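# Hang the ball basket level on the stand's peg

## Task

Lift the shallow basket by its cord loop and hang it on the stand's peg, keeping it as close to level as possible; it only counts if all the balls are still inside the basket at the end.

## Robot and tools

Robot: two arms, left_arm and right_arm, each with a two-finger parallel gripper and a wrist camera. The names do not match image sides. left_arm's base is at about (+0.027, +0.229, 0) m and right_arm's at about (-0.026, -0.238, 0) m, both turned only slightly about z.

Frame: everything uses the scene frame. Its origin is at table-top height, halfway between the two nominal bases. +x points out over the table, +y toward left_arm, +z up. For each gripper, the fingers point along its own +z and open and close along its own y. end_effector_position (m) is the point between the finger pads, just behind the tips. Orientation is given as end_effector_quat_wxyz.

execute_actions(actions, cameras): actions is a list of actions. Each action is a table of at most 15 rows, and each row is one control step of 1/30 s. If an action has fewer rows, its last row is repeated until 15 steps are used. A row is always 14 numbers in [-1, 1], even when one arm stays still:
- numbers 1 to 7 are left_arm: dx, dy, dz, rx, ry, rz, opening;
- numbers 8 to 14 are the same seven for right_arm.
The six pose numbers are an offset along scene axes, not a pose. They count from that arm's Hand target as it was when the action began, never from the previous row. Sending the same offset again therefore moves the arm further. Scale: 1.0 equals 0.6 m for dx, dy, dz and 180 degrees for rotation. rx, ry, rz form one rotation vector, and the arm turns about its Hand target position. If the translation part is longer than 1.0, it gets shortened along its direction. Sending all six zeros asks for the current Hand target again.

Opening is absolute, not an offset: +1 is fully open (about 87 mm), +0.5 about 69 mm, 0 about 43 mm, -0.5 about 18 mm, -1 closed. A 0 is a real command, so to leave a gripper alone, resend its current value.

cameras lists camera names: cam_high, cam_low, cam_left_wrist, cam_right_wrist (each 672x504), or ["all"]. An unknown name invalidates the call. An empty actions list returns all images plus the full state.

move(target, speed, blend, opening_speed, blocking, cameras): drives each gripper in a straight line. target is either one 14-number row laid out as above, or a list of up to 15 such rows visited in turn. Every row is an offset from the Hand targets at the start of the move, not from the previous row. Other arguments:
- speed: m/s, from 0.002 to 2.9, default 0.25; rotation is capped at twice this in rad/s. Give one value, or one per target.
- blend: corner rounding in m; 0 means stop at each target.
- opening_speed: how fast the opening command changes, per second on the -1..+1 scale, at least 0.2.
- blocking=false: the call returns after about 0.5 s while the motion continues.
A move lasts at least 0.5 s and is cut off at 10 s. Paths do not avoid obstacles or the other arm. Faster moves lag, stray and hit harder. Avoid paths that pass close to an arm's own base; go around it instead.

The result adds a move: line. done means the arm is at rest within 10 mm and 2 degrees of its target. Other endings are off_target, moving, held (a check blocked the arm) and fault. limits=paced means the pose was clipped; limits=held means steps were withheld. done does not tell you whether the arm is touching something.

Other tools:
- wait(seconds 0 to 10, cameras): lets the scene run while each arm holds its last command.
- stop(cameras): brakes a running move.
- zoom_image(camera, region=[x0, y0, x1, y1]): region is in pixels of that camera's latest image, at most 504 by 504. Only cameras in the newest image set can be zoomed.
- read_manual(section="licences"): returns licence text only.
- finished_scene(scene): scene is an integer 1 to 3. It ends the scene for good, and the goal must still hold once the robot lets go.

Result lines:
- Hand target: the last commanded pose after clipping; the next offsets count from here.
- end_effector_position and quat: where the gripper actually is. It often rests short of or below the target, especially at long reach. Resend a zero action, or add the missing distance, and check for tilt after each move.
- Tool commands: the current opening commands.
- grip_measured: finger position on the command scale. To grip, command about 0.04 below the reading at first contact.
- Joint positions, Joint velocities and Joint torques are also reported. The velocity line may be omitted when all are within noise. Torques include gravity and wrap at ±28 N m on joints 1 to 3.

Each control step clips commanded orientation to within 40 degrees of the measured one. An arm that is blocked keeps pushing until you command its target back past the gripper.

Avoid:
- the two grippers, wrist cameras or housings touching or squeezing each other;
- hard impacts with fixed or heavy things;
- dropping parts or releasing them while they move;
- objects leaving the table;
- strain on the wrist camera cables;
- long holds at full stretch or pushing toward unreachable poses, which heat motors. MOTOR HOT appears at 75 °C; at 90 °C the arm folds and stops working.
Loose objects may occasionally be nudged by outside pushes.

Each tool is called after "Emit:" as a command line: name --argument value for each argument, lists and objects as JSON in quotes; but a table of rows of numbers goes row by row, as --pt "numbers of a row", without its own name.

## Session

Emit:
execute_actions --actions '[]'

Emit:
zoom_image --camera "cam_high" --region '[230, 160, 530, 350]'

Scene clock: 0.00 s.
left_arm: end_effector_position=(+0.4241, +0.2525, +0.0688) grip_measured=+1.000 end_effector_quat_wxyz=(+0.601, -0.050, +0.791, +0.103) | right_arm: end_effector_position=(+0.3639, -0.2311, +0.0615) grip_measured=+0.962 end_effector_quat_wxyz=(+0.596, -0.001, +0.802, +0.021)
Joint positions: left_arm=[-0.109 1.585 0.405 0.907 -0.297 0.025 1] | right_arm=[0.023 1.553 0.369 0.892 -0.036 0.023 0.981]
Joint velocities: within noise
Joint torques (N m): no reading
Heat: left arm: 30 °C; right arm: 33 °C.
Hand target: left_arm +0.4258, +0.2523, +0.0721; +0.604, -0.051, +0.789, +0.103 | right_arm +0.3645, -0.2311, +0.0624; +0.596, -0.001, +0.803, +0.021
Tool commands: left_gripper/opening=+1.0 right_gripper/opening=+1.0
camera_calibration:
cam_left_wrist: T_world_to_cam=[[0.22493, -0.969845, -0.0938434, 0.153385], [-0.896988, -0.168488, -0.408686, 0.470585], [0.380551, 0.176102, -0.907838, 0.0000933667], [0, 0, 0, 1]] pos_world=[0.387572, 0.228031, 0.2068]
cam_right_wrist: T_world_to_cam=[[0.0261987, -0.999041, -0.0350826, -0.239645], [-0.923456, -0.0107475, -0.383555, 0.377857], [0.38281, 0.0424459, -0.922852, 0.0705266], [0, 0, 0, 1]] pos_world=[0.328215, -0.238348, 0.201607]

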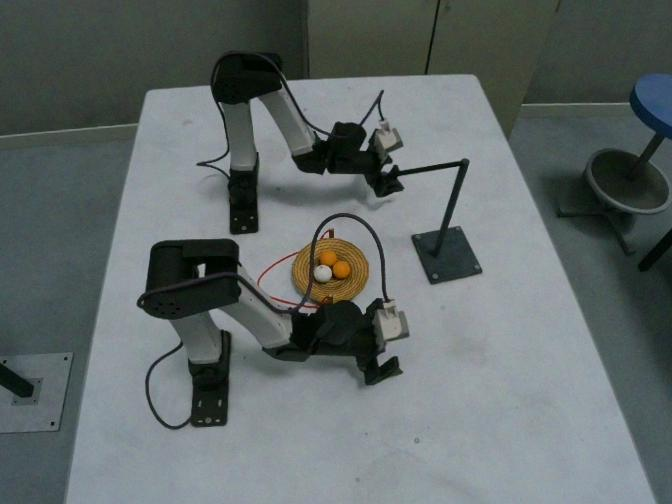

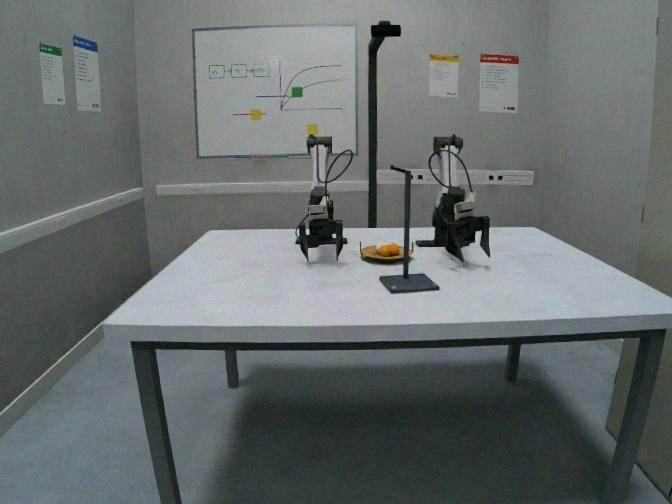

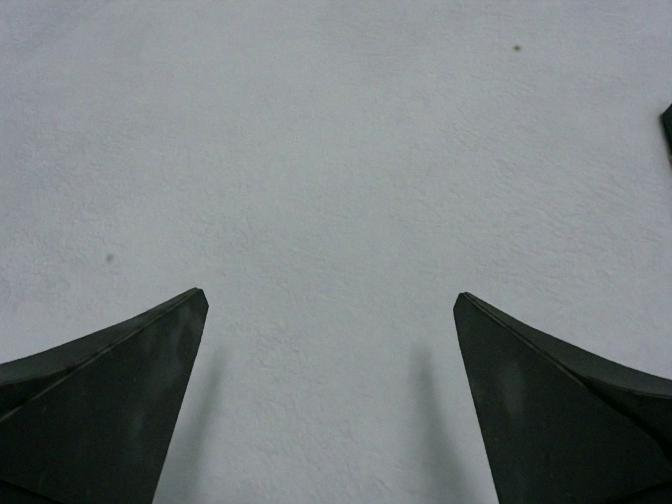

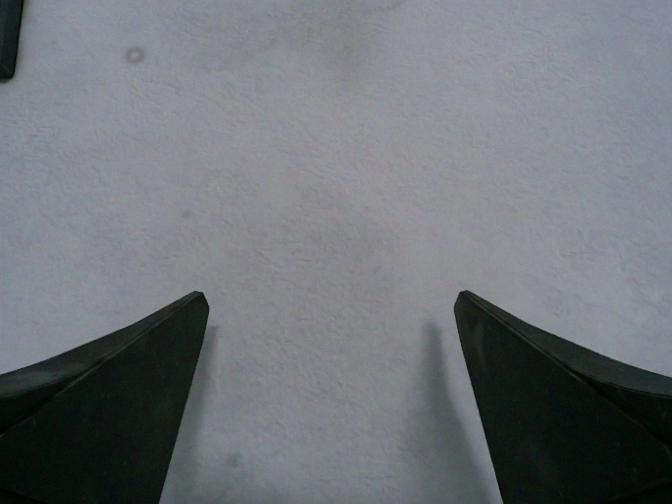

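Scaled by 1.680 from the camera's 672x504 image, which has a finer 960x720 frame.

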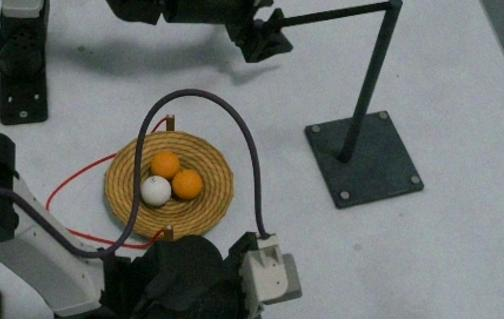

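Emit:
move --pt "-0.126 0.0 0.297 0.012 0.06 -0.15 0.1 0 0 0 0 0 0 1" --pt "-0.4347 -0.4205 0.3798 0.0307 0.1511 -0.3846 0.1 0 0 0 0 0 0 1" --blend '[0.06,0]' --speed 0.35 --cameras '["cam_left_wrist","cam_high"]'

Scene clock: 41.50 s.
left_arm: end_effector_position=(+0.1642, -0.0004, +0.2954) grip_measured=+0.100 end_effector_quat_wxyz=(+0.365, +0.458, +0.782, -0.215) | right_arm: end_effector_position=(+0.3639, -0.2311, +0.0615) grip_measured=+0.962 end_effector_quat_wxyz=(+0.596, -0.001, +0.802, +0.021)
Joint positions: left_arm=[-1.049 1.075 1.432 -1.054 0.036 0.028 0.55] | right_arm=[0.023 1.553 0.369 0.892 -0.036 0.023 0.981]
Joint torques (N m): left_arm=[-0.17 -0.76 8.31 1.86 -0.13 0] | right_arm=[-0.38 -5.24 5.59 2.27 0.04 -0.04]
Heat: left arm: 37 °C; right arm: 35 °C.
Hand target: left_arm +0.1649, +0.0000, +0.3001; +0.366, +0.453, +0.785, -0.211 | right_arm +0.3645, -0.2311, +0.0624; +0.596, -0.001, +0.803, +0.021
Off the commanded pose: left_arm 0.005 m, 1 deg | right_arm 0.001 m, 0 deg.
move: done
camera_calibration:
cam_left_wrist: T_world_to_cam=[[-0.860463, -0.509512, 0.00112237, 0.13822], [-0.509445, 0.860382, 0.0144153, 0.0992572], [-0.00831041, 0.011832, -0.999895, 0.440184], [0, 0, 0, 1]] pos_world=[0.173157, -0.0201828, 0.438552]
Images, in order (width x height): cam_high 672x504, cam_left_wrist 672x504.

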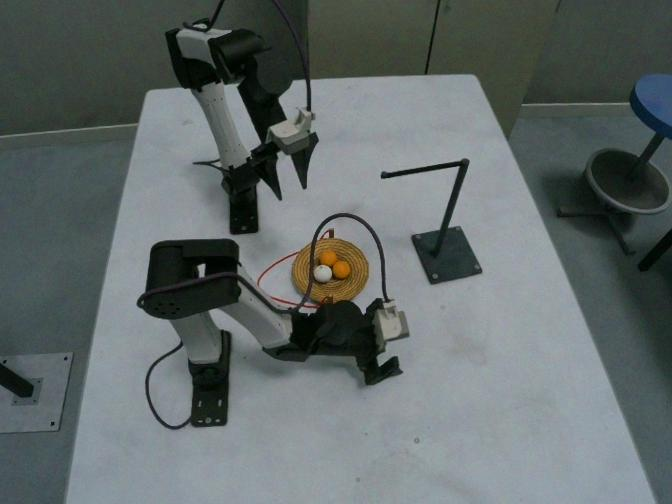

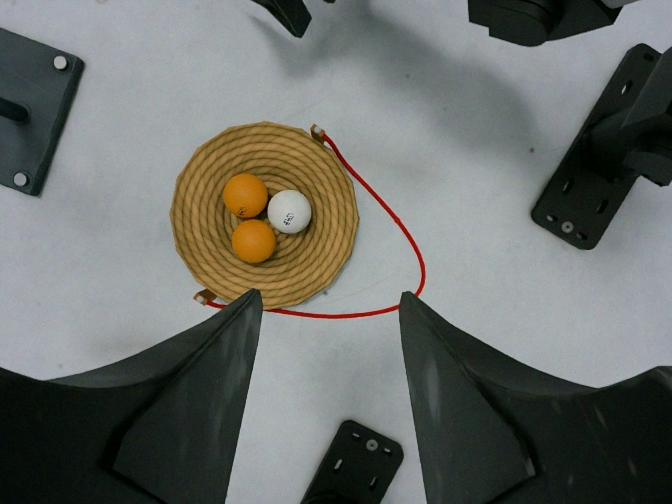

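Emit:
move --target '[-0.15,-0.02,-0.3668,0.1087,0.0291,-0.1653,0.1,0,0,0,0,0,0,1]' --speed 0.3 --cameras '["cam_left_wrist"]'

Scene clock: 58.83 s.
left_arm: end_effector_position=(+0.0777, -0.0097, +0.0838) grip_measured=+0.100 end_effector_quat_wxyz=(+0.187, +0.677, +0.689, -0.178) | right_arm: end_effector_position=(+0.3639, -0.2311, +0.0615) grip_measured=+0.962 end_effector_quat_wxyz=(+0.596, -0.001, +0.802, +0.021)
Joint positions: left_arm=[-1.354 1.129 0.766 -0.695 0.108 0.204 0.55] | right_arm=[0.023 1.553 0.369 0.892 -0.036 0.023 0.981]
Joint torques (N m): left_arm=[-0.17 -1.77 5.98 1.66 0.23 0.22] | right_arm=[-0.32 -5.08 5.83 2.26 0.04 -0.04]
Heat: left arm: 41 °C; right arm: 36 °C.
Hand target: left_arm +0.0749, -0.0119, +0.0799; +0.183, +0.683, +0.683, -0.183 | right_arm +0.3645, -0.2311, +0.0624; +0.596, -0.001, +0.803, +0.021
Off the commanded pose: left_arm 0.005 m, 1 deg | right_arm 0.001 m, 0 deg.
move: done
camera_calibration:
cam_left_wrist: T_world_to_cam=[[-0.998965, -0.0423545, -0.0166009, 0.0761532], [-0.0454903, 0.932927, 0.35718, 0.00215137], [0.000359286, 0.357565, -0.933888, 0.225213], [0, 0, 0, 1]] pos_world=[0.0760913, -0.0793099, 0.210819]
Images, in order (width x height): cam_left_wrist 672x504.

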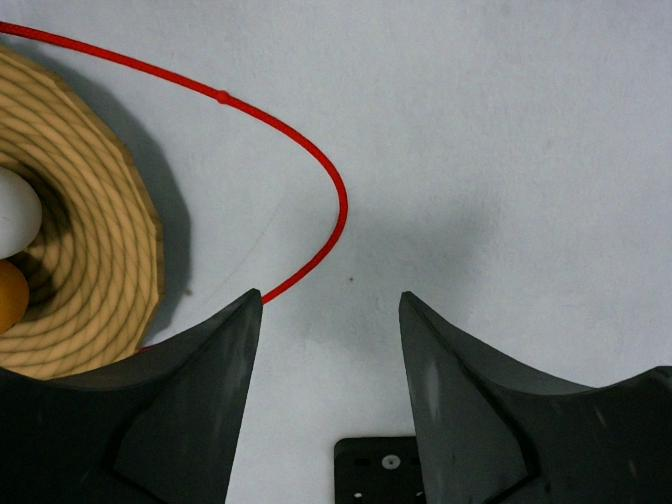

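Emit:
move --target '[-0.0045,-0.005,-0.09,0,0,0,0.1,0,0,0,0,0,0,1]' --speed 0.2 --cameras '["cam_left_wrist"]'

Scene clock: 69.10 s.
left_arm: end_effector_position=(+0.0752, -0.0148, +0.0317) grip_measured=+0.100 end_effector_quat_wxyz=(+0.189, +0.681, +0.684, -0.182) | right_arm: end_effector_position=(+0.3639, -0.2311, +0.0615) grip_measured=+0.962 end_effector_quat_wxyz=(+0.596, -0.001, +0.802, +0.021)
Joint positions: left_arm=[-1.369 1.203 0.592 -0.44 0.108 0.204 0.55] | right_arm=[0.023 1.553 0.369 0.892 -0.036 0.023 0.981]
Joint velocities: left_arm=[within noise] | right_arm=[-0.017 -0.002 -0.002 0.037 -0.037 -0.168 0.003]
Joint torques (N m): left_arm=[-0.31 -1.68 5.52 1.7 0.14 0.06] | right_arm=[-0.7 -5.39 5.81 2.29 0.02 0.01]
Heat: left arm: 40 °C; right arm: 36 °C.
Hand target: left_arm +0.0723, -0.0150, +0.0260; +0.183, +0.683, +0.683, -0.183 | right_arm +0.3645, -0.2311, +0.0624; +0.596, -0.001, +0.803, +0.021
Off the commanded pose: left_arm 0.007 m, 1 deg | right_arm 0.001 m, 0 deg.
move: done
camera_calibration:
cam_left_wrist: T_world_to_cam=[[-0.999453, -0.027619, -0.0181752, 0.0728384], [-0.0322372, 0.936125, 0.350185, 0.02466], [0.00734247, 0.35058, -0.936504, 0.177824], [0, 0, 0, 1]] pos_world=[0.0722879, -0.0834148, 0.159222]
Images, in order (width x height): cam_left_wrist 672x504.

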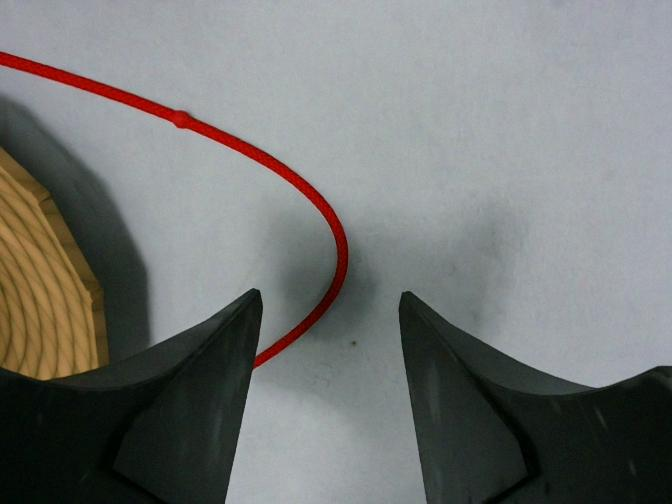

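Emit:
move --target '[-0.0043,0.003,-0.022,0,0,0,0.1,0,0,0,0,0,0,1]' --speed 0.06 --cameras '["cam_left_wrist"]'

Emit:
zoom_image --camera "cam_left_wrist" --region '[200, 200, 460, 400]'

Scene clock: 74.27 s.
left_arm: end_effector_position=(+0.0721, -0.0137, +0.0182) grip_measured=+0.100 end_effector_quat_wxyz=(+0.187, +0.683, +0.682, -0.183) | right_arm: end_effector_position=(+0.3639, -0.2311, +0.0615) grip_measured=+0.962 end_effector_quat_wxyz=(+0.596, -0.001, +0.802, +0.021)
Joint positions: left_arm=[-1.38 1.224 0.547 -0.374 0.108 0.199 0.55] | right_arm=[0.023 1.553 0.369 0.892 -0.036 0.023 0.981]
Joint torques (N m): left_arm=[-0.29 -1.96 5.23 1.7 0.09 0] | right_arm=[-0.58 -5.08 5.82 2.28 0.1 -0.01]
Heat: left arm: 40 °C; right arm: 36 °C.
Hand target: left_arm +0.0697, -0.0132, +0.0127; +0.183, +0.683, +0.683, -0.183 | right_arm +0.3645, -0.2311, +0.0624; +0.596, -0.001, +0.803, +0.021
Off the commanded pose: left_arm 0.006 m, 1 deg | right_arm 0.001 m, 0 deg.
move: done
camera_calibration:
cam_left_wrist: T_world_to_cam=[[-0.999659, -0.0208506, -0.0157099, 0.0695288], [-0.0250392, 0.936065, 0.350934, 0.0277303], [0.00738827, 0.351208, -0.936268, 0.164869], [0, 0, 0, 1]] pos_world=[0.0689814, -0.0824109, 0.145722]
Images, in order (width x height): cam_left_wrist 672x504.

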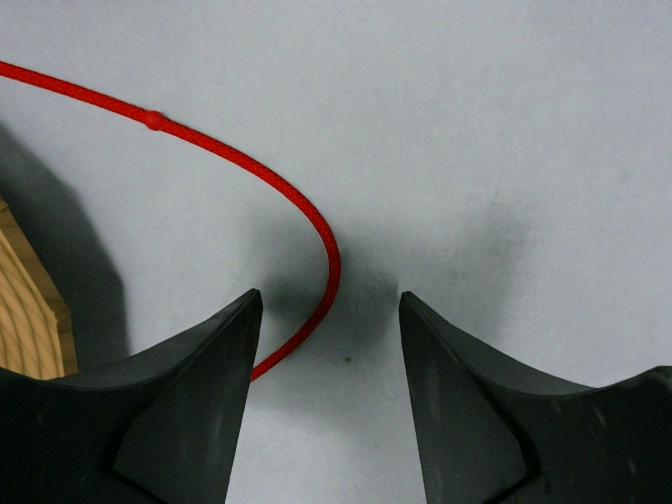

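Scaled by 1.938 from the camera's 672x504 image, which has a finer 960x720 frame.

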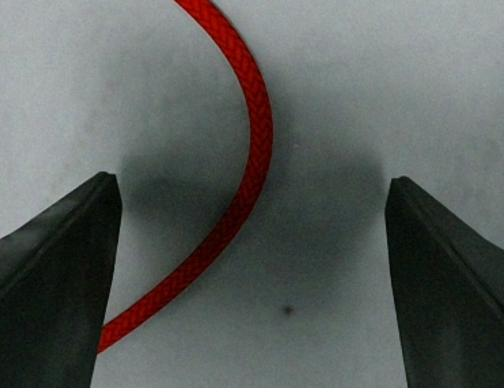

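Emit:
move --target '[-0.001,0.003,-0.0167,0,0,0,0.1,0,0,0,0,0,0,1]' --speed 0.04 --cameras '["cam_left_wrist"]'

Emit:
zoom_image --camera "cam_left_wrist" --region '[200, 200, 460, 400]'

Scene clock: 79.73 s.
left_arm: end_effector_position=(+0.0719, -0.0134, +0.0154) grip_measured=+0.100 end_effector_quat_wxyz=(+0.189, +0.682, +0.682, -0.184) | right_arm: end_effector_position=(+0.3639, -0.2311, +0.0615) grip_measured=+0.962 end_effector_quat_wxyz=(+0.596, -0.001, +0.802, +0.021)
Joint positions: left_arm=[-1.38 1.224 0.532 -0.355 0.107 0.197 0.55] | right_arm=[0.023 1.553 0.369 0.892 -0.036 0.023 0.981]
Joint torques (N m): left_arm=[-0.35 -0.9 3.59 2 0.1 0.04] | right_arm=[-0.38 -5.22 5.37 2.3 0.08 0.05]
Heat: left arm: 39 °C; right arm: 36 °C.
Hand target: left_arm +0.0691, -0.0113, +0.0027; +0.183, +0.683, +0.683, -0.183 | right_arm +0.3645, -0.2311, +0.0624; +0.596, -0.001, +0.803, +0.021
Off the commanded pose: left_arm 0.013 m, 1 deg | right_arm 0.001 m, 0 deg.
move: off_target (left_arm)
camera_calibration:
cam_left_wrist: T_world_to_cam=[[-0.999601, -0.0234266, -0.0157615, 0.0693052], [-0.0274355, 0.937793, 0.346109, 0.0286759], [0.00667288, 0.346404, -0.938062, 0.162097], [0, 0, 0, 1]] pos_world=[0.0689827, -0.0814195, 0.143224]
Images, in order (width x height): cam_left_wrist 672x504.

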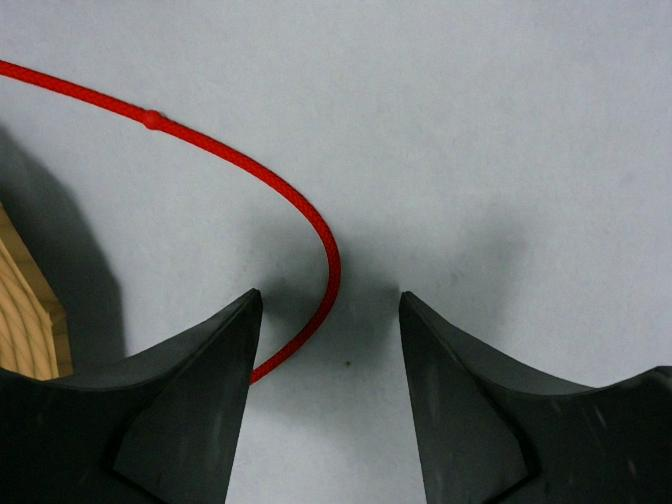

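Scaled by 1.938 from the camera's 672x504 image, which has a finer 960x720 frame.

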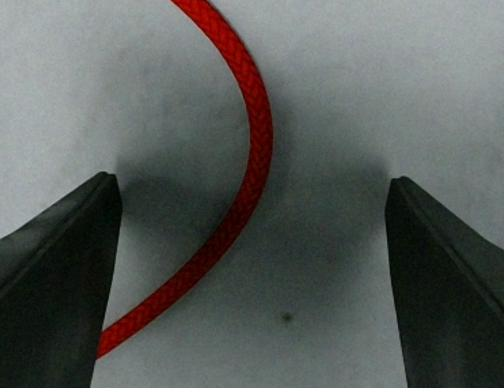

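Emit:
move --pt "0 0 0.013 0 0 0 0.1 0 0 0 0 0 0 1" --pt "0 0 0.013 0 0 0 -1 0 0 0 0 0 0 1" --speed 0.04 --opening_speed 0.8 --cameras '["cam_left_wrist"]'

Emit:
zoom_image --camera "cam_left_wrist" --region '[200, 200, 460, 400]'

Scene clock: 89.43 s.
left_arm: end_effector_position=(+0.0738, -0.0138, +0.0156) grip_measured=-0.901 end_effector_quat_wxyz=(+0.193, +0.681, +0.683, -0.181) | right_arm: end_effector_position=(+0.3639, -0.2311, +0.0615) grip_measured=+0.962 end_effector_quat_wxyz=(+0.596, -0.001, +0.802, +0.021)
Joint positions: left_arm=[-1.38 1.224 0.532 -0.351 0.097 0.196 0.049] | right_arm=[0.023 1.553 0.369 0.892 -0.036 0.023 0.981]
Joint torques (N m): left_arm=[-0.36 -2.22 5.39 1.58 0.19 0.02] | right_arm=[-0.43 -5.29 5.9 2.22 0.08 0.03]
Heat: left arm: 38 °C; right arm: 36 °C.
Hand target: left_arm +0.0690, -0.0114, +0.0105; +0.183, +0.683, +0.683, -0.183 | right_arm +0.3645, -0.2311, +0.0624; +0.596, -0.001, +0.803, +0.021
Off the commanded pose: left_arm 0.007 m, 1 deg | right_arm 0.001 m, 0 deg.
move: done
camera_calibration:
cam_left_wrist: T_world_to_cam=[[-0.999278, -0.0285986, -0.0250248, 0.0712024], [-0.0354762, 0.938097, 0.34455, 0.0296977], [0.013622, 0.345189, -0.938434, 0.161942], [0, 0, 0, 1]] pos_world=[0.0699986, -0.0817236, 0.143521]
Images, in order (width x height): cam_left_wrist 672x504.

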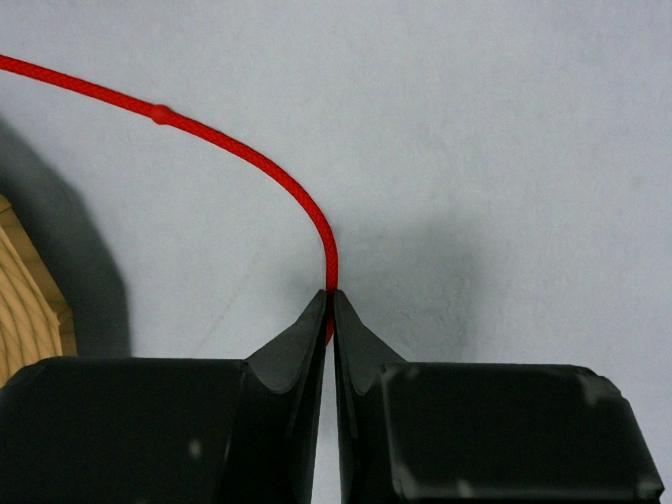

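Scaled by 1.938 from the camera's 672x504 image, which has a finer 960x720 frame.

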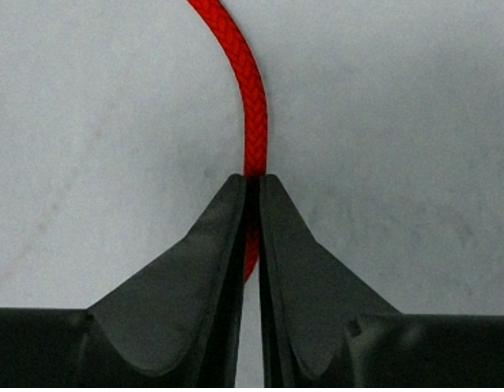

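Emit:
move --pt "0.0167 0 0.133 -0.02 0 0 -1 0 0 0 0 0 0 1" --pt "0.13 0 0.28 -0.05 0 0 -1 0 0 0 0 0 0 1" --pt "0.2933 0.001 0.399 -0.0833 0 0 -1 0 0 0 0 0 0 1" --speed 0.15 --blend '[0.03,0.03,0]' --cameras '["cam_low","cam_high","cam_left_wrist"]'

Emit:
zoom_image --camera "cam_low" --region '[330, 140, 450, 280]'

Scene clock: 102.60 s.
left_arm: end_effector_position=(+0.2435, -0.0082, +0.2466) grip_measured=-0.901 end_effector_quat_wxyz=(+0.271, +0.651, +0.658, -0.264) | right_arm: end_effector_position=(+0.3639, -0.2311, +0.0615) grip_measured=+0.962 end_effector_quat_wxyz=(+0.596, -0.001, +0.802, +0.021)
Joint positions: left_arm=[-0.628 1.443 1.568 -1.182 0.611 0.801 0.049] | right_arm=[0.023 1.553 0.369 0.892 -0.036 0.023 0.981]
Joint torques (N m): left_arm=[0.5 -3.56 8.49 1.23 0.51 0.23] | right_arm=[-0.43 -5.22 5.65 2.32 0.09 0.02]
Heat: left arm: 38 °C; right arm: 36 °C.
Hand target: left_arm +0.2450, -0.0108, +0.2498; +0.270, +0.654, +0.653, -0.270 | right_arm +0.3645, -0.2311, +0.0624; +0.596, -0.001, +0.803, +0.021
Off the commanded pose: left_arm 0.004 m, 1 deg | right_arm 0.001 m, 0 deg.
move: done
camera_calibration:
cam_left_wrist: T_world_to_cam=[[-0.999295, -0.0364554, -0.00892639, 0.242682], [-0.0372227, 0.993102, 0.111187, 0.00930844], [0.00481145, 0.111441, -0.993759, 0.38826], [0, 0, 0, 1]] pos_world=[0.240989, -0.0436652, 0.386968]
Images, in order (width x height): cam_high 672x504, cam_low 672x504, cam_left_wrist 672x504.

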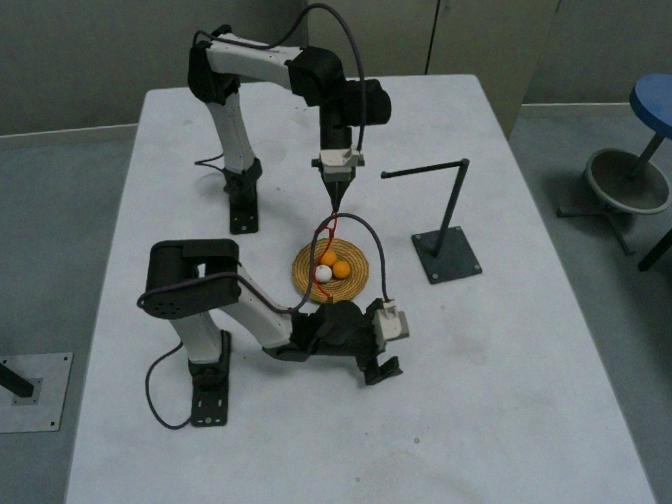

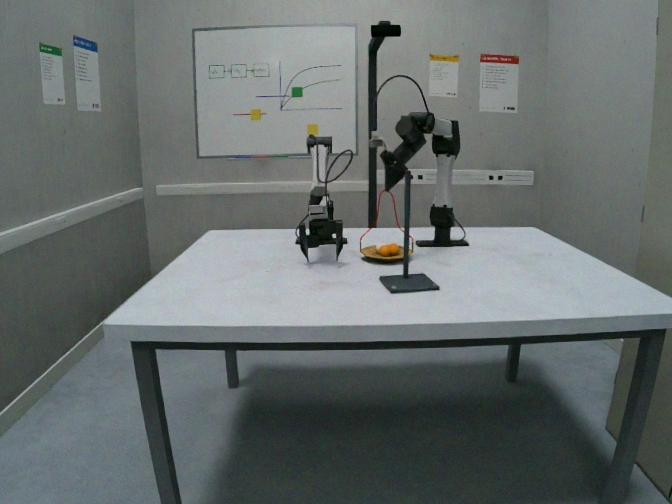

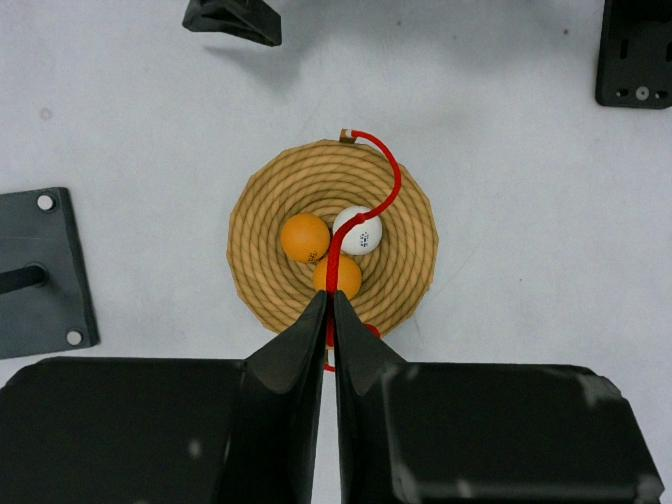

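Scaled by 3.600 from the camera's 672x504 image, which has a finer 960x720 frame.

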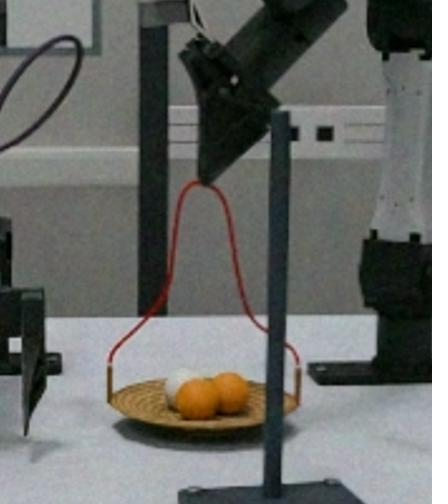

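Emit:
move --pt "-0.008 0 0.042 0 0 0 -1 0 0 0 0 0 0 1" --pt "-0.008 0 0.12 -0.0667 0 0 -1 0 0 0 0 0 0 1" --speed '[0.1,0.04]' --blend '[0.01,0]' --cameras '["cam_low","cam_high","cam_left_wrist"]'

Emit:
zoom_image --camera "cam_low" --region '[330, 140, 450, 260]'

Scene clock: 115.67 s.
left_arm: end_effector_position=(+0.2410, -0.0083, +0.3029) grip_measured=-0.905 end_effector_quat_wxyz=(+0.310, +0.623, +0.637, -0.332) | right_arm: end_effector_position=(+0.3639, -0.2311, +0.0615) grip_measured=+0.962 end_effector_quat_wxyz=(+0.596, -0.001, +0.802, +0.021)
Joint positions: left_arm=[-0.538 1.46 1.743 -1.286 0.799 0.799 0.048] | right_arm=[0.023 1.553 0.369 0.892 -0.036 0.023 0.981]
Joint torques (N m): left_arm=[0.7 -6.52 8.46 1.58 0.69 0] | right_arm=[-0.4 -5.27 5.89 2.21 0.09 0.08]
Heat: left arm: 41 °C; right arm: 37 °C.
Hand target: left_arm +0.2401, -0.0108, +0.3219; +0.337, +0.622, +0.621, -0.337 | right_arm +0.3645, -0.2311, +0.0624; +0.596, -0.001, +0.803, +0.021
Off the commanded pose: left_arm 0.019 m, 4 deg | right_arm 0.001 m, 0 deg.
move: off_target (left_arm)
camera_calibration:
cam_left_wrist: T_world_to_cam=[[-0.998949, -0.0278478, 0.0363938, 0.226946], [-0.029767, 0.998135, -0.0533025, 0.0511306], [-0.0348416, -0.0543298, -0.997915, 0.45361], [0, 0, 0, 1]] pos_world=[0.244034, -0.0200707, 0.44713]
Images, in order (width x height): cam_high 672x504, cam_low 672x504, cam_left_wrist 672x504.

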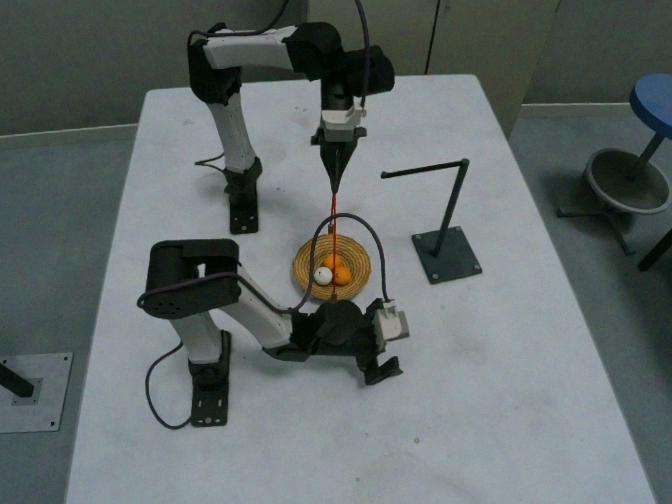

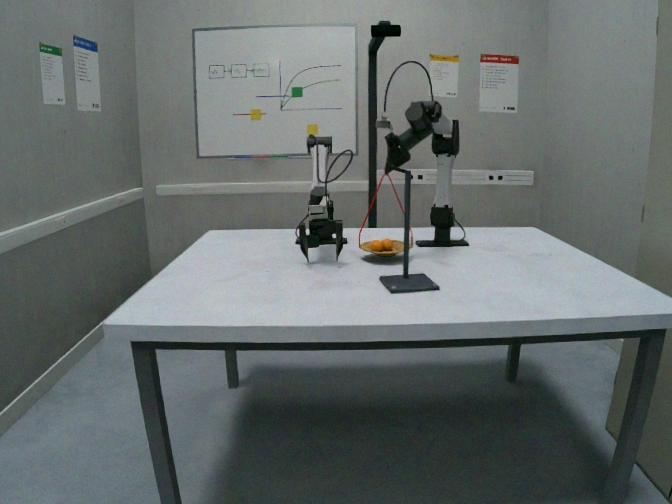

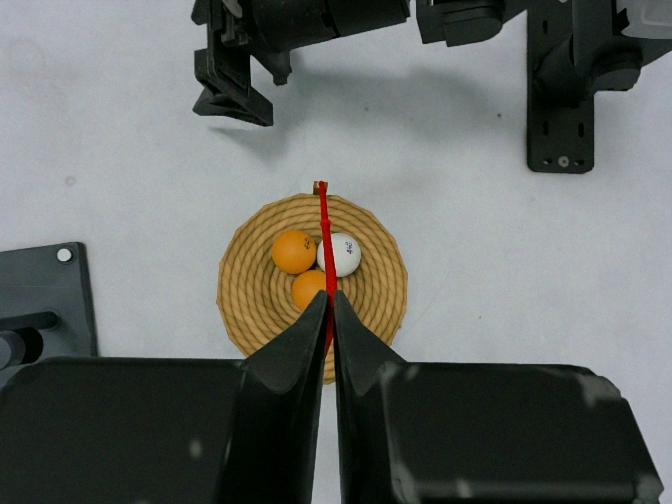

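Scaled by 4.200 from the camera's 672x504 image, which has a finer 960x720 frame.

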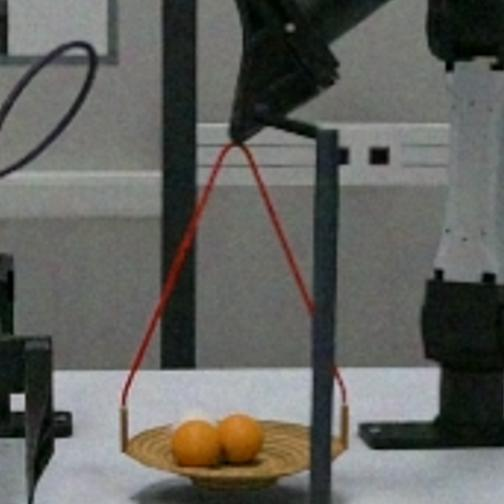

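Emit:
move --target '[0.0765,-0.0053,0.117,-0.0166,-0.0015,0.0556,-1,0,0,0,0,0,0,1]' --speed 0.08 --cameras '["cam_low","cam_high","cam_left_wrist"]'

Emit:
zoom_image --camera "cam_low" --region '[330, 130, 450, 250]'

Scene clock: 141.57 s.
left_arm: end_effector_position=(+0.2814, -0.0138, +0.3888) grip_measured=-0.905 end_effector_quat_wxyz=(+0.379, +0.561, +0.661, -0.323) | right_arm: end_effector_position=(+0.3639, -0.2311, +0.0615) grip_measured=+0.962 end_effector_quat_wxyz=(+0.596, -0.001, +0.802, +0.021)
Joint positions: left_arm=[-0.491 1.651 2.259 -1.399 0.781 0.616 0.048] | right_arm=[0.023 1.553 0.369 0.892 -0.036 0.023 0.981]
Joint torques (N m): left_arm=[0.66 -4.44 7.24 1.72 0.31 -0.02] | right_arm=[-0.32 -5.11 5.7 2.34 0.05 0]
Heat: left arm: 42 °C; right arm: 37 °C.
Hand target: left_arm +0.2861, -0.0140, +0.3921; +0.383, +0.557, +0.663, -0.321 | right_arm +0.3645, -0.2311, +0.0624; +0.596, -0.001, +0.803, +0.021
Off the commanded pose: left_arm 0.006 m, 1 deg | right_arm 0.001 m, 0 deg.
move: done
camera_calibration:
cam_left_wrist: T_world_to_cam=[[-0.982803, -0.184603, 0.00454885, 0.269694], [-0.183119, 0.971136, -0.152848, 0.143865], [0.0237986, -0.151052, -0.988239, 0.518958], [0, 0, 0, 1]] pos_world=[0.27905, -0.0115368, 0.533617]
Images, in order (width x height): cam_high 672x504, cam_low 672x504, cam_left_wrist 672x504.

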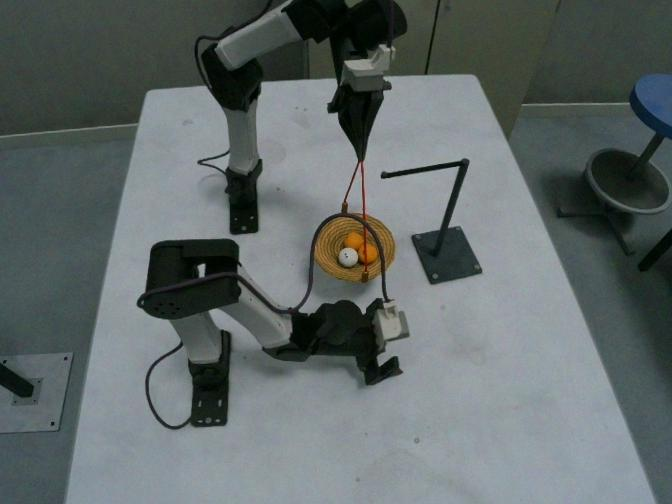

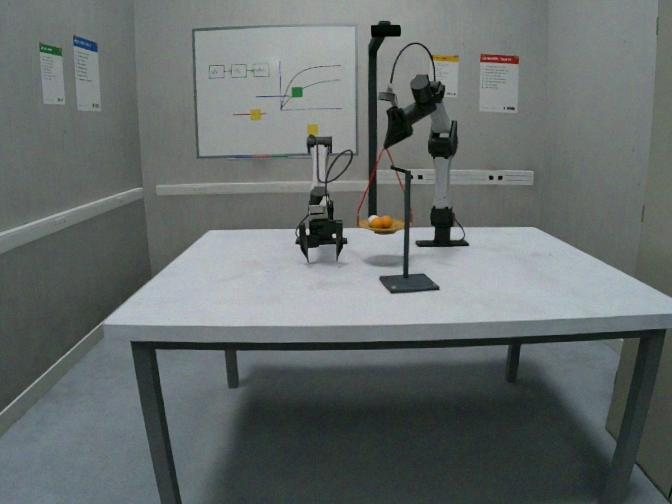

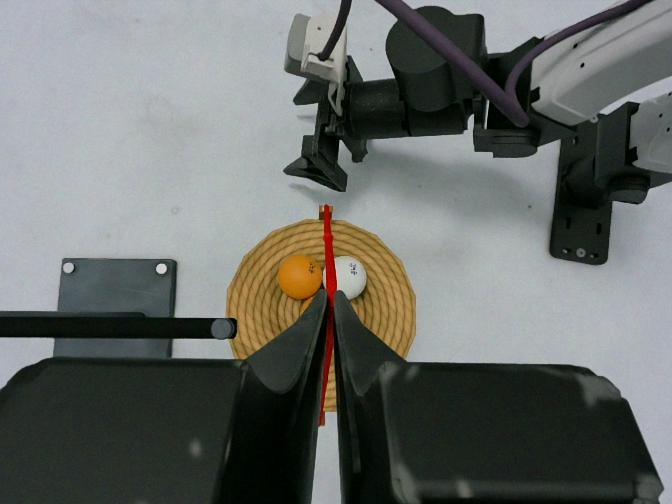

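Scaled by 4.200 from the camera's 672x504 image, which has a finer 960x720 frame.

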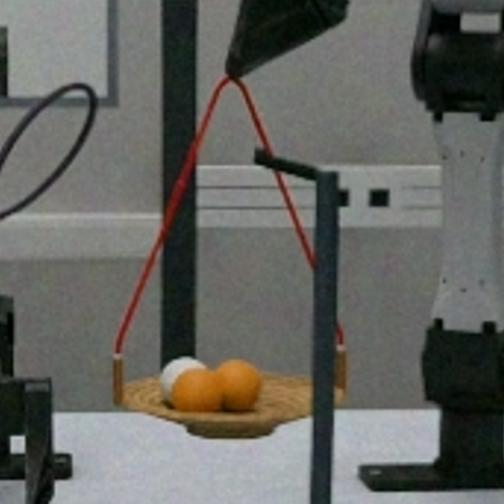

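Emit:
move --pt "0.0 0.0167 0 0 0 0 -1 0 0 0 0 0 0 1" --pt "0.151 0.0438 -0.008 0 0 0 -1 0 0 0 0 0 0 1" --pt "0.151 0.0438 -0.057 0 0 0 -1 0 0 0 0 0 0 1" --speed 0.07 --blend '[0.008,0.015,0]' --cameras '["cam_low","cam_high","cam_left_wrist"]'

Emit:
zoom_image --camera "cam_low" --region '[330, 140, 450, 260]'

Emit:
zoom_image --camera "cam_left_wrist" --region '[200, 200, 460, 400]'

Scene clock: 154.13 s.
left_arm: end_effector_position=(+0.3768, +0.0145, +0.3496) grip_measured=-0.905 end_effector_quat_wxyz=(+0.365, +0.551, +0.679, -0.319) | right_arm: end_effector_position=(+0.3639, -0.2311, +0.0615) grip_measured=+0.962 end_effector_quat_wxyz=(+0.596, -0.001, +0.802, +0.021)
Joint positions: left_arm=[-0.301 1.993 2.575 -1.557 0.875 0.811 0.048] | right_arm=[0.023 1.553 0.369 0.892 -0.036 0.023 0.981]
Joint torques (N m): left_arm=[0.46 -10.19 4.1 1.71 0.68 0.22] | right_arm=[-0.65 -5.22 5.72 2.29 0.09 0.06]
Heat: left arm: 42 °C; right arm: 38 °C.
Hand target: left_arm +0.3768, +0.0123, +0.3578; +0.383, +0.557, +0.663, -0.321 | right_arm +0.3645, -0.2311, +0.0624; +0.596, -0.001, +0.803, +0.021
Off the commanded pose: left_arm 0.009 m, 3 deg | right_arm 0.001 m, 0 deg.
move: off_target (left_arm); blend cut to 0.005 m at target 1, 0.0147 m at target 2
camera_calibration:
cam_left_wrist: T_world_to_cam=[[-0.976604, -0.212599, 0.0323459, 0.357281], [-0.21498, 0.968907, -0.12249, 0.129337], [-0.00529906, -0.126578, -0.991943, 0.494093], [0, 0, 0, 1]] pos_world=[0.379346, 0.0131829, 0.494398]
Images, in order (width x height): cam_high 672x504, cam_low 672x504, cam_left_wrist 672x504.

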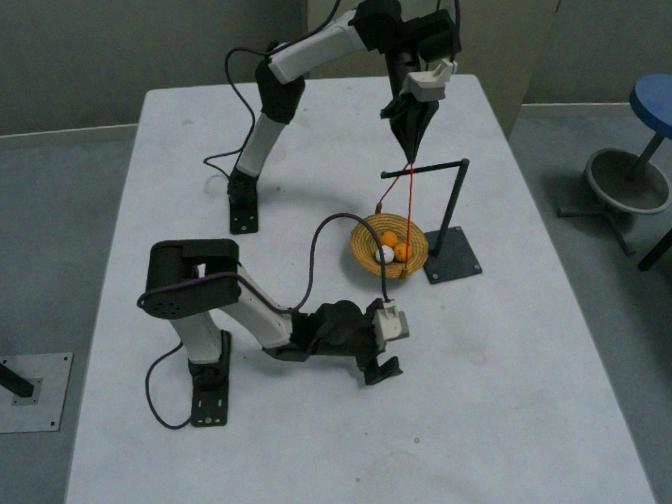

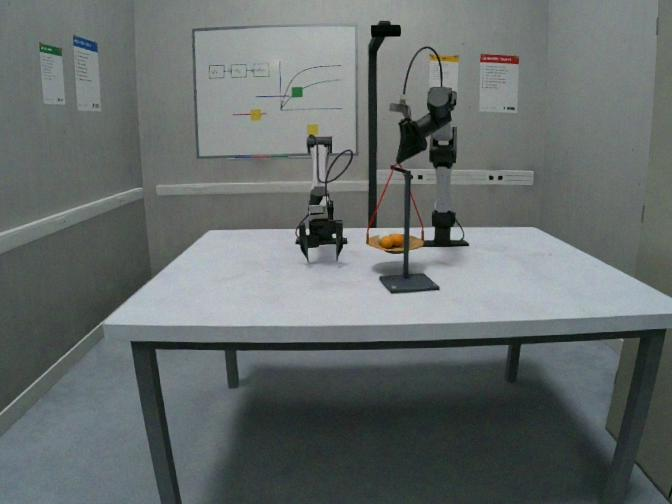

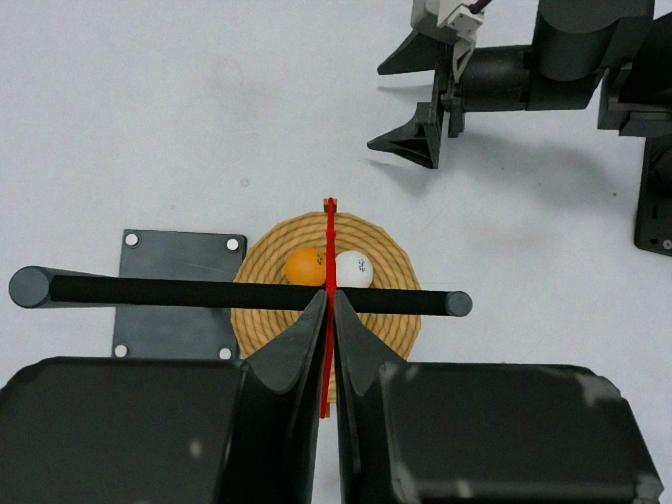

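Scaled by 4.200 from the camera's 672x504 image, which has a finer 960x720 frame.

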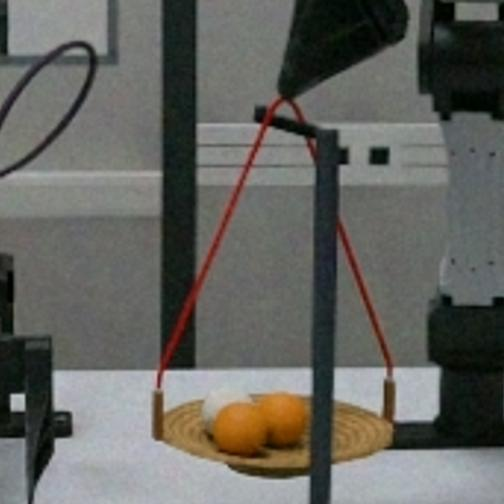

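Scaled by 1.938 from the camera's 672x504 image, which has a finer 960x720 frame.

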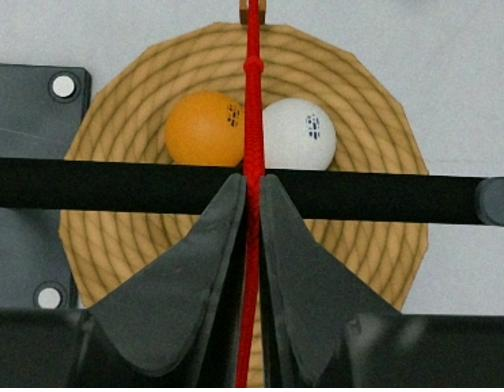

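Emit:
zoom_image --camera "cam_low" --region '[382, 152, 422, 182]'

Emit:
zoom_image --camera "cam_high" --region '[340, 120, 490, 290]'

Scaled by 12.600 from the camera's 672x504 image, which has a finer 960x720 frame.

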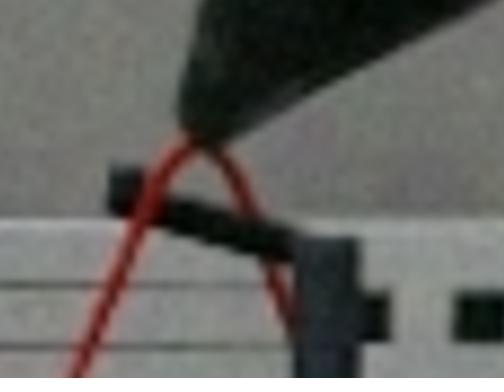

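Scaled by 2.965 from the camera's 672x504 image, which has a finer 960x720 frame.

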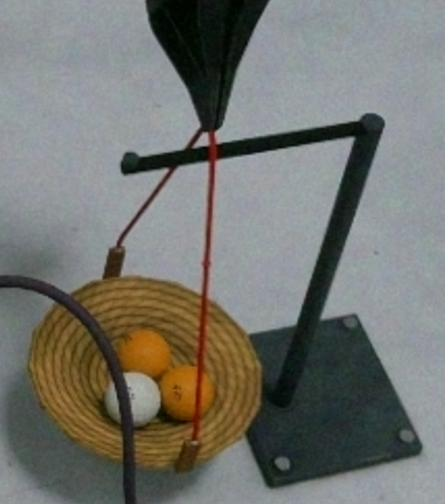

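Emit:
move --target '[0.002,-0.0092,-0.012,0,0,0,-1,0,0,0,0,0,0,1]' --speed 0.05 --cameras '["cam_low"]'

Emit:
zoom_image --camera "cam_low" --region '[382, 152, 422, 182]'

Emit:
zoom_image --camera "cam_low" --region '[350, 210, 440, 260]'

Scene clock: 194.57 s.
left_arm: end_effector_position=(+0.3808, +0.0112, +0.3389) grip_measured=-0.906 end_effector_quat_wxyz=(+0.363, +0.551, +0.679, -0.324) | right_arm: end_effector_position=(+0.3639, -0.2311, +0.0615) grip_measured=+0.962 end_effector_quat_wxyz=(+0.596, -0.001, +0.802, +0.021)
Joint positions: left_arm=[-0.303 1.963 2.467 -1.484 0.884 0.809 0.047] | right_arm=[0.023 1.553 0.369 0.892 -0.036 0.023 0.981]
Joint torques (N m): left_arm=[-0.53 -11.58 3.89 1.82 0.52 0.04] | right_arm=[-0.24 -5.11 5.74 2.24 0.18 0.01]
Heat: left arm: 44 °C; right arm: 39 °C.
Hand target: left_arm +0.3779, +0.0068, +0.3508; +0.383, +0.557, +0.663, -0.321 | right_arm +0.3645, -0.2311, +0.0624; +0.596, -0.001, +0.803, +0.021
Off the commanded pose: left_arm 0.013 m, 3 deg | right_arm 0.001 m, 0 deg.
move: off_target (left_arm)
Images, in order (width x height): cam_low 672x504.

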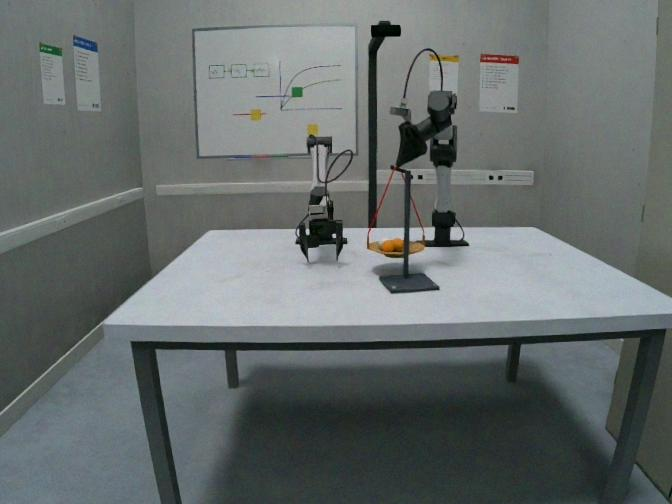

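Scaled by 12.600 from the camera's 672x504 image, which has a finer 960x720 frame.

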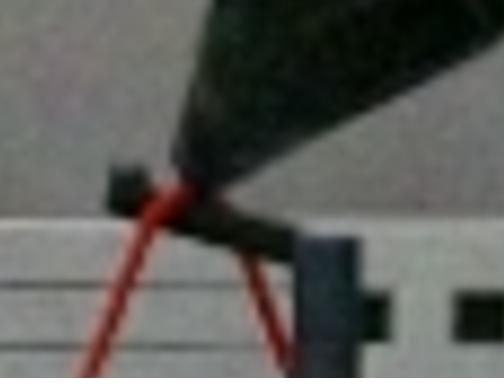

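Scaled by 5.600 from the camera's 672x504 image, which has a finer 960x720 frame.

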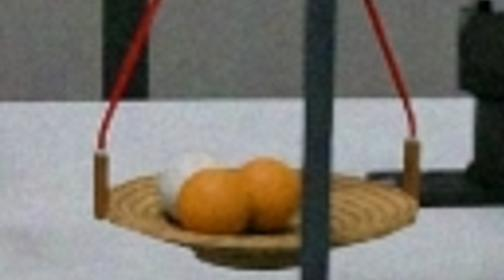

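Emit:
move --pt "0 -0.002 -0.006 0 0 0 -1 0 0 0 0 0 0 1" --pt "0 -0.002 -0.006 0 0 0 -0.6 0 0 0 0 0 0 1" --speed 0.04 --opening_speed 0.4 --cameras '["cam_low","cam_left_wrist"]'

Emit:
zoom_image --camera "cam_low" --region '[382, 152, 422, 182]'

Emit:
zoom_image --camera "cam_low" --region '[350, 210, 440, 260]'

Emit:
zoom_image --camera "cam_left_wrist" --region '[200, 200, 460, 400]'

Scene clock: 204.73 s.
left_arm: end_effector_position=(+0.3832, +0.0072, +0.3395) grip_measured=-0.600 end_effector_quat_wxyz=(+0.374, +0.554, +0.671, -0.322) | right_arm: end_effector_position=(+0.3639, -0.2311, +0.0615) grip_measured=+0.962 end_effector_quat_wxyz=(+0.596, -0.001, +0.802, +0.021)
Joint positions: left_arm=[-0.31 1.937 2.412 -1.422 0.886 0.802 0.2] | right_arm=[0.023 1.553 0.369 0.892 -0.036 0.023 0.981]
Joint torques (N m): left_arm=[-0.27 -11.04 4.19 1.61 0.46 0.06] | right_arm=[-0.44 -5.22 5.76 2.3 0.04 -0.02]
Heat: left arm: 45 °C; right arm: 39 °C.
Hand target: left_arm +0.3779, +0.0056, +0.3471; +0.383, +0.557, +0.663, -0.321 | right_arm +0.3645, -0.2311, +0.0624; +0.596, -0.001, +0.803, +0.021
Off the commanded pose: left_arm 0.009 m, 1 deg | right_arm 0.001 m, 0 deg.
move: done; target 2's new opening was sent with left_arm's hand 0.011 m and 2 deg from that target
camera_calibration:
cam_left_wrist: T_world_to_cam=[[-0.979158, -0.202098, 0.0201435, 0.367415], [-0.202887, 0.968784, -0.14246, 0.13859], [0.00927612, -0.143578, -0.989596, 0.476933], [0, 0, 0, 1]] pos_world=[0.383452, 0.00846669, 0.484313]
Images, in order (width x height): cam_low 672x504, cam_left_wrist 672x504.

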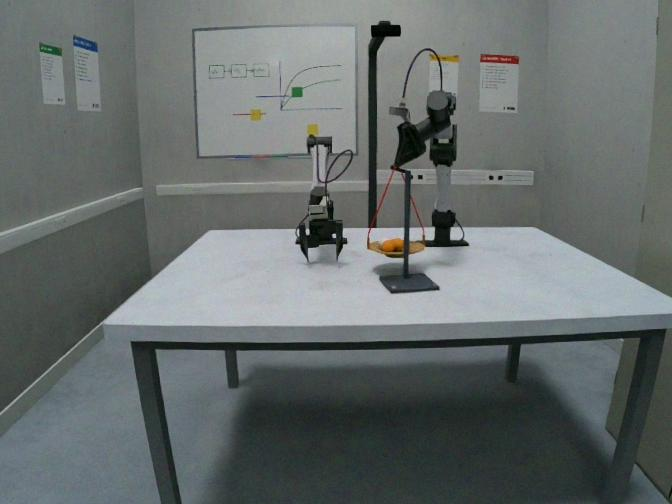

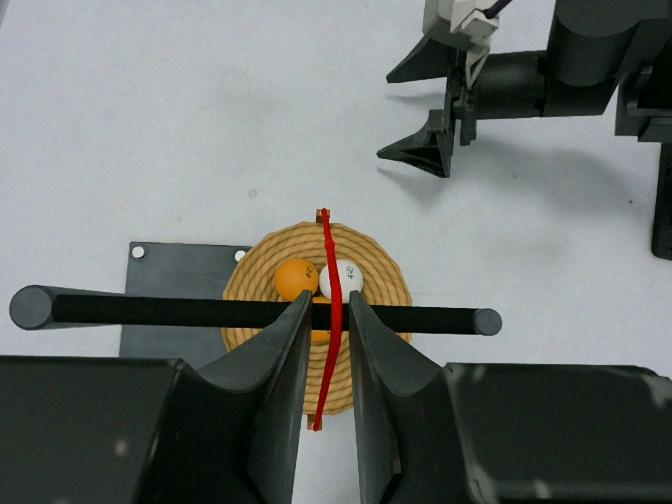

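Scaled by 12.600 from the camera's 672x504 image, which has a finer 960x720 frame.

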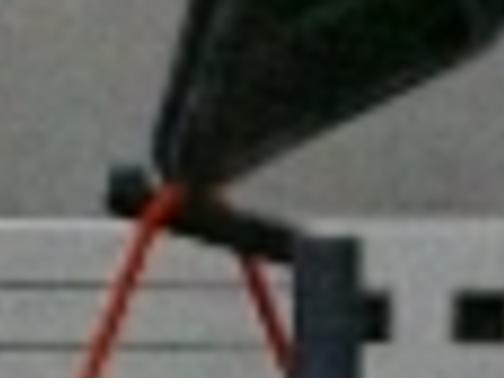

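Scaled by 5.600 from the camera's 672x504 image, which has a finer 960x720 frame.

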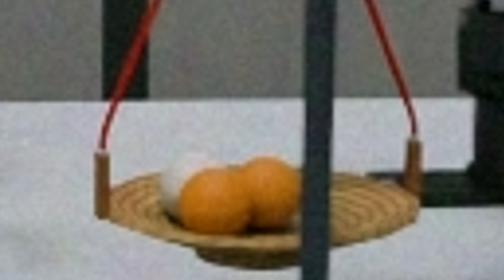

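Scaled by 1.938 from the camera's 672x504 image, which has a finer 960x720 frame.

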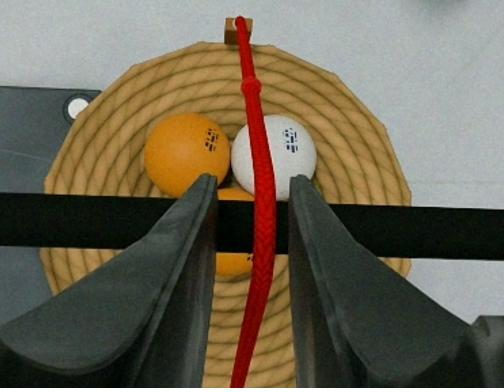

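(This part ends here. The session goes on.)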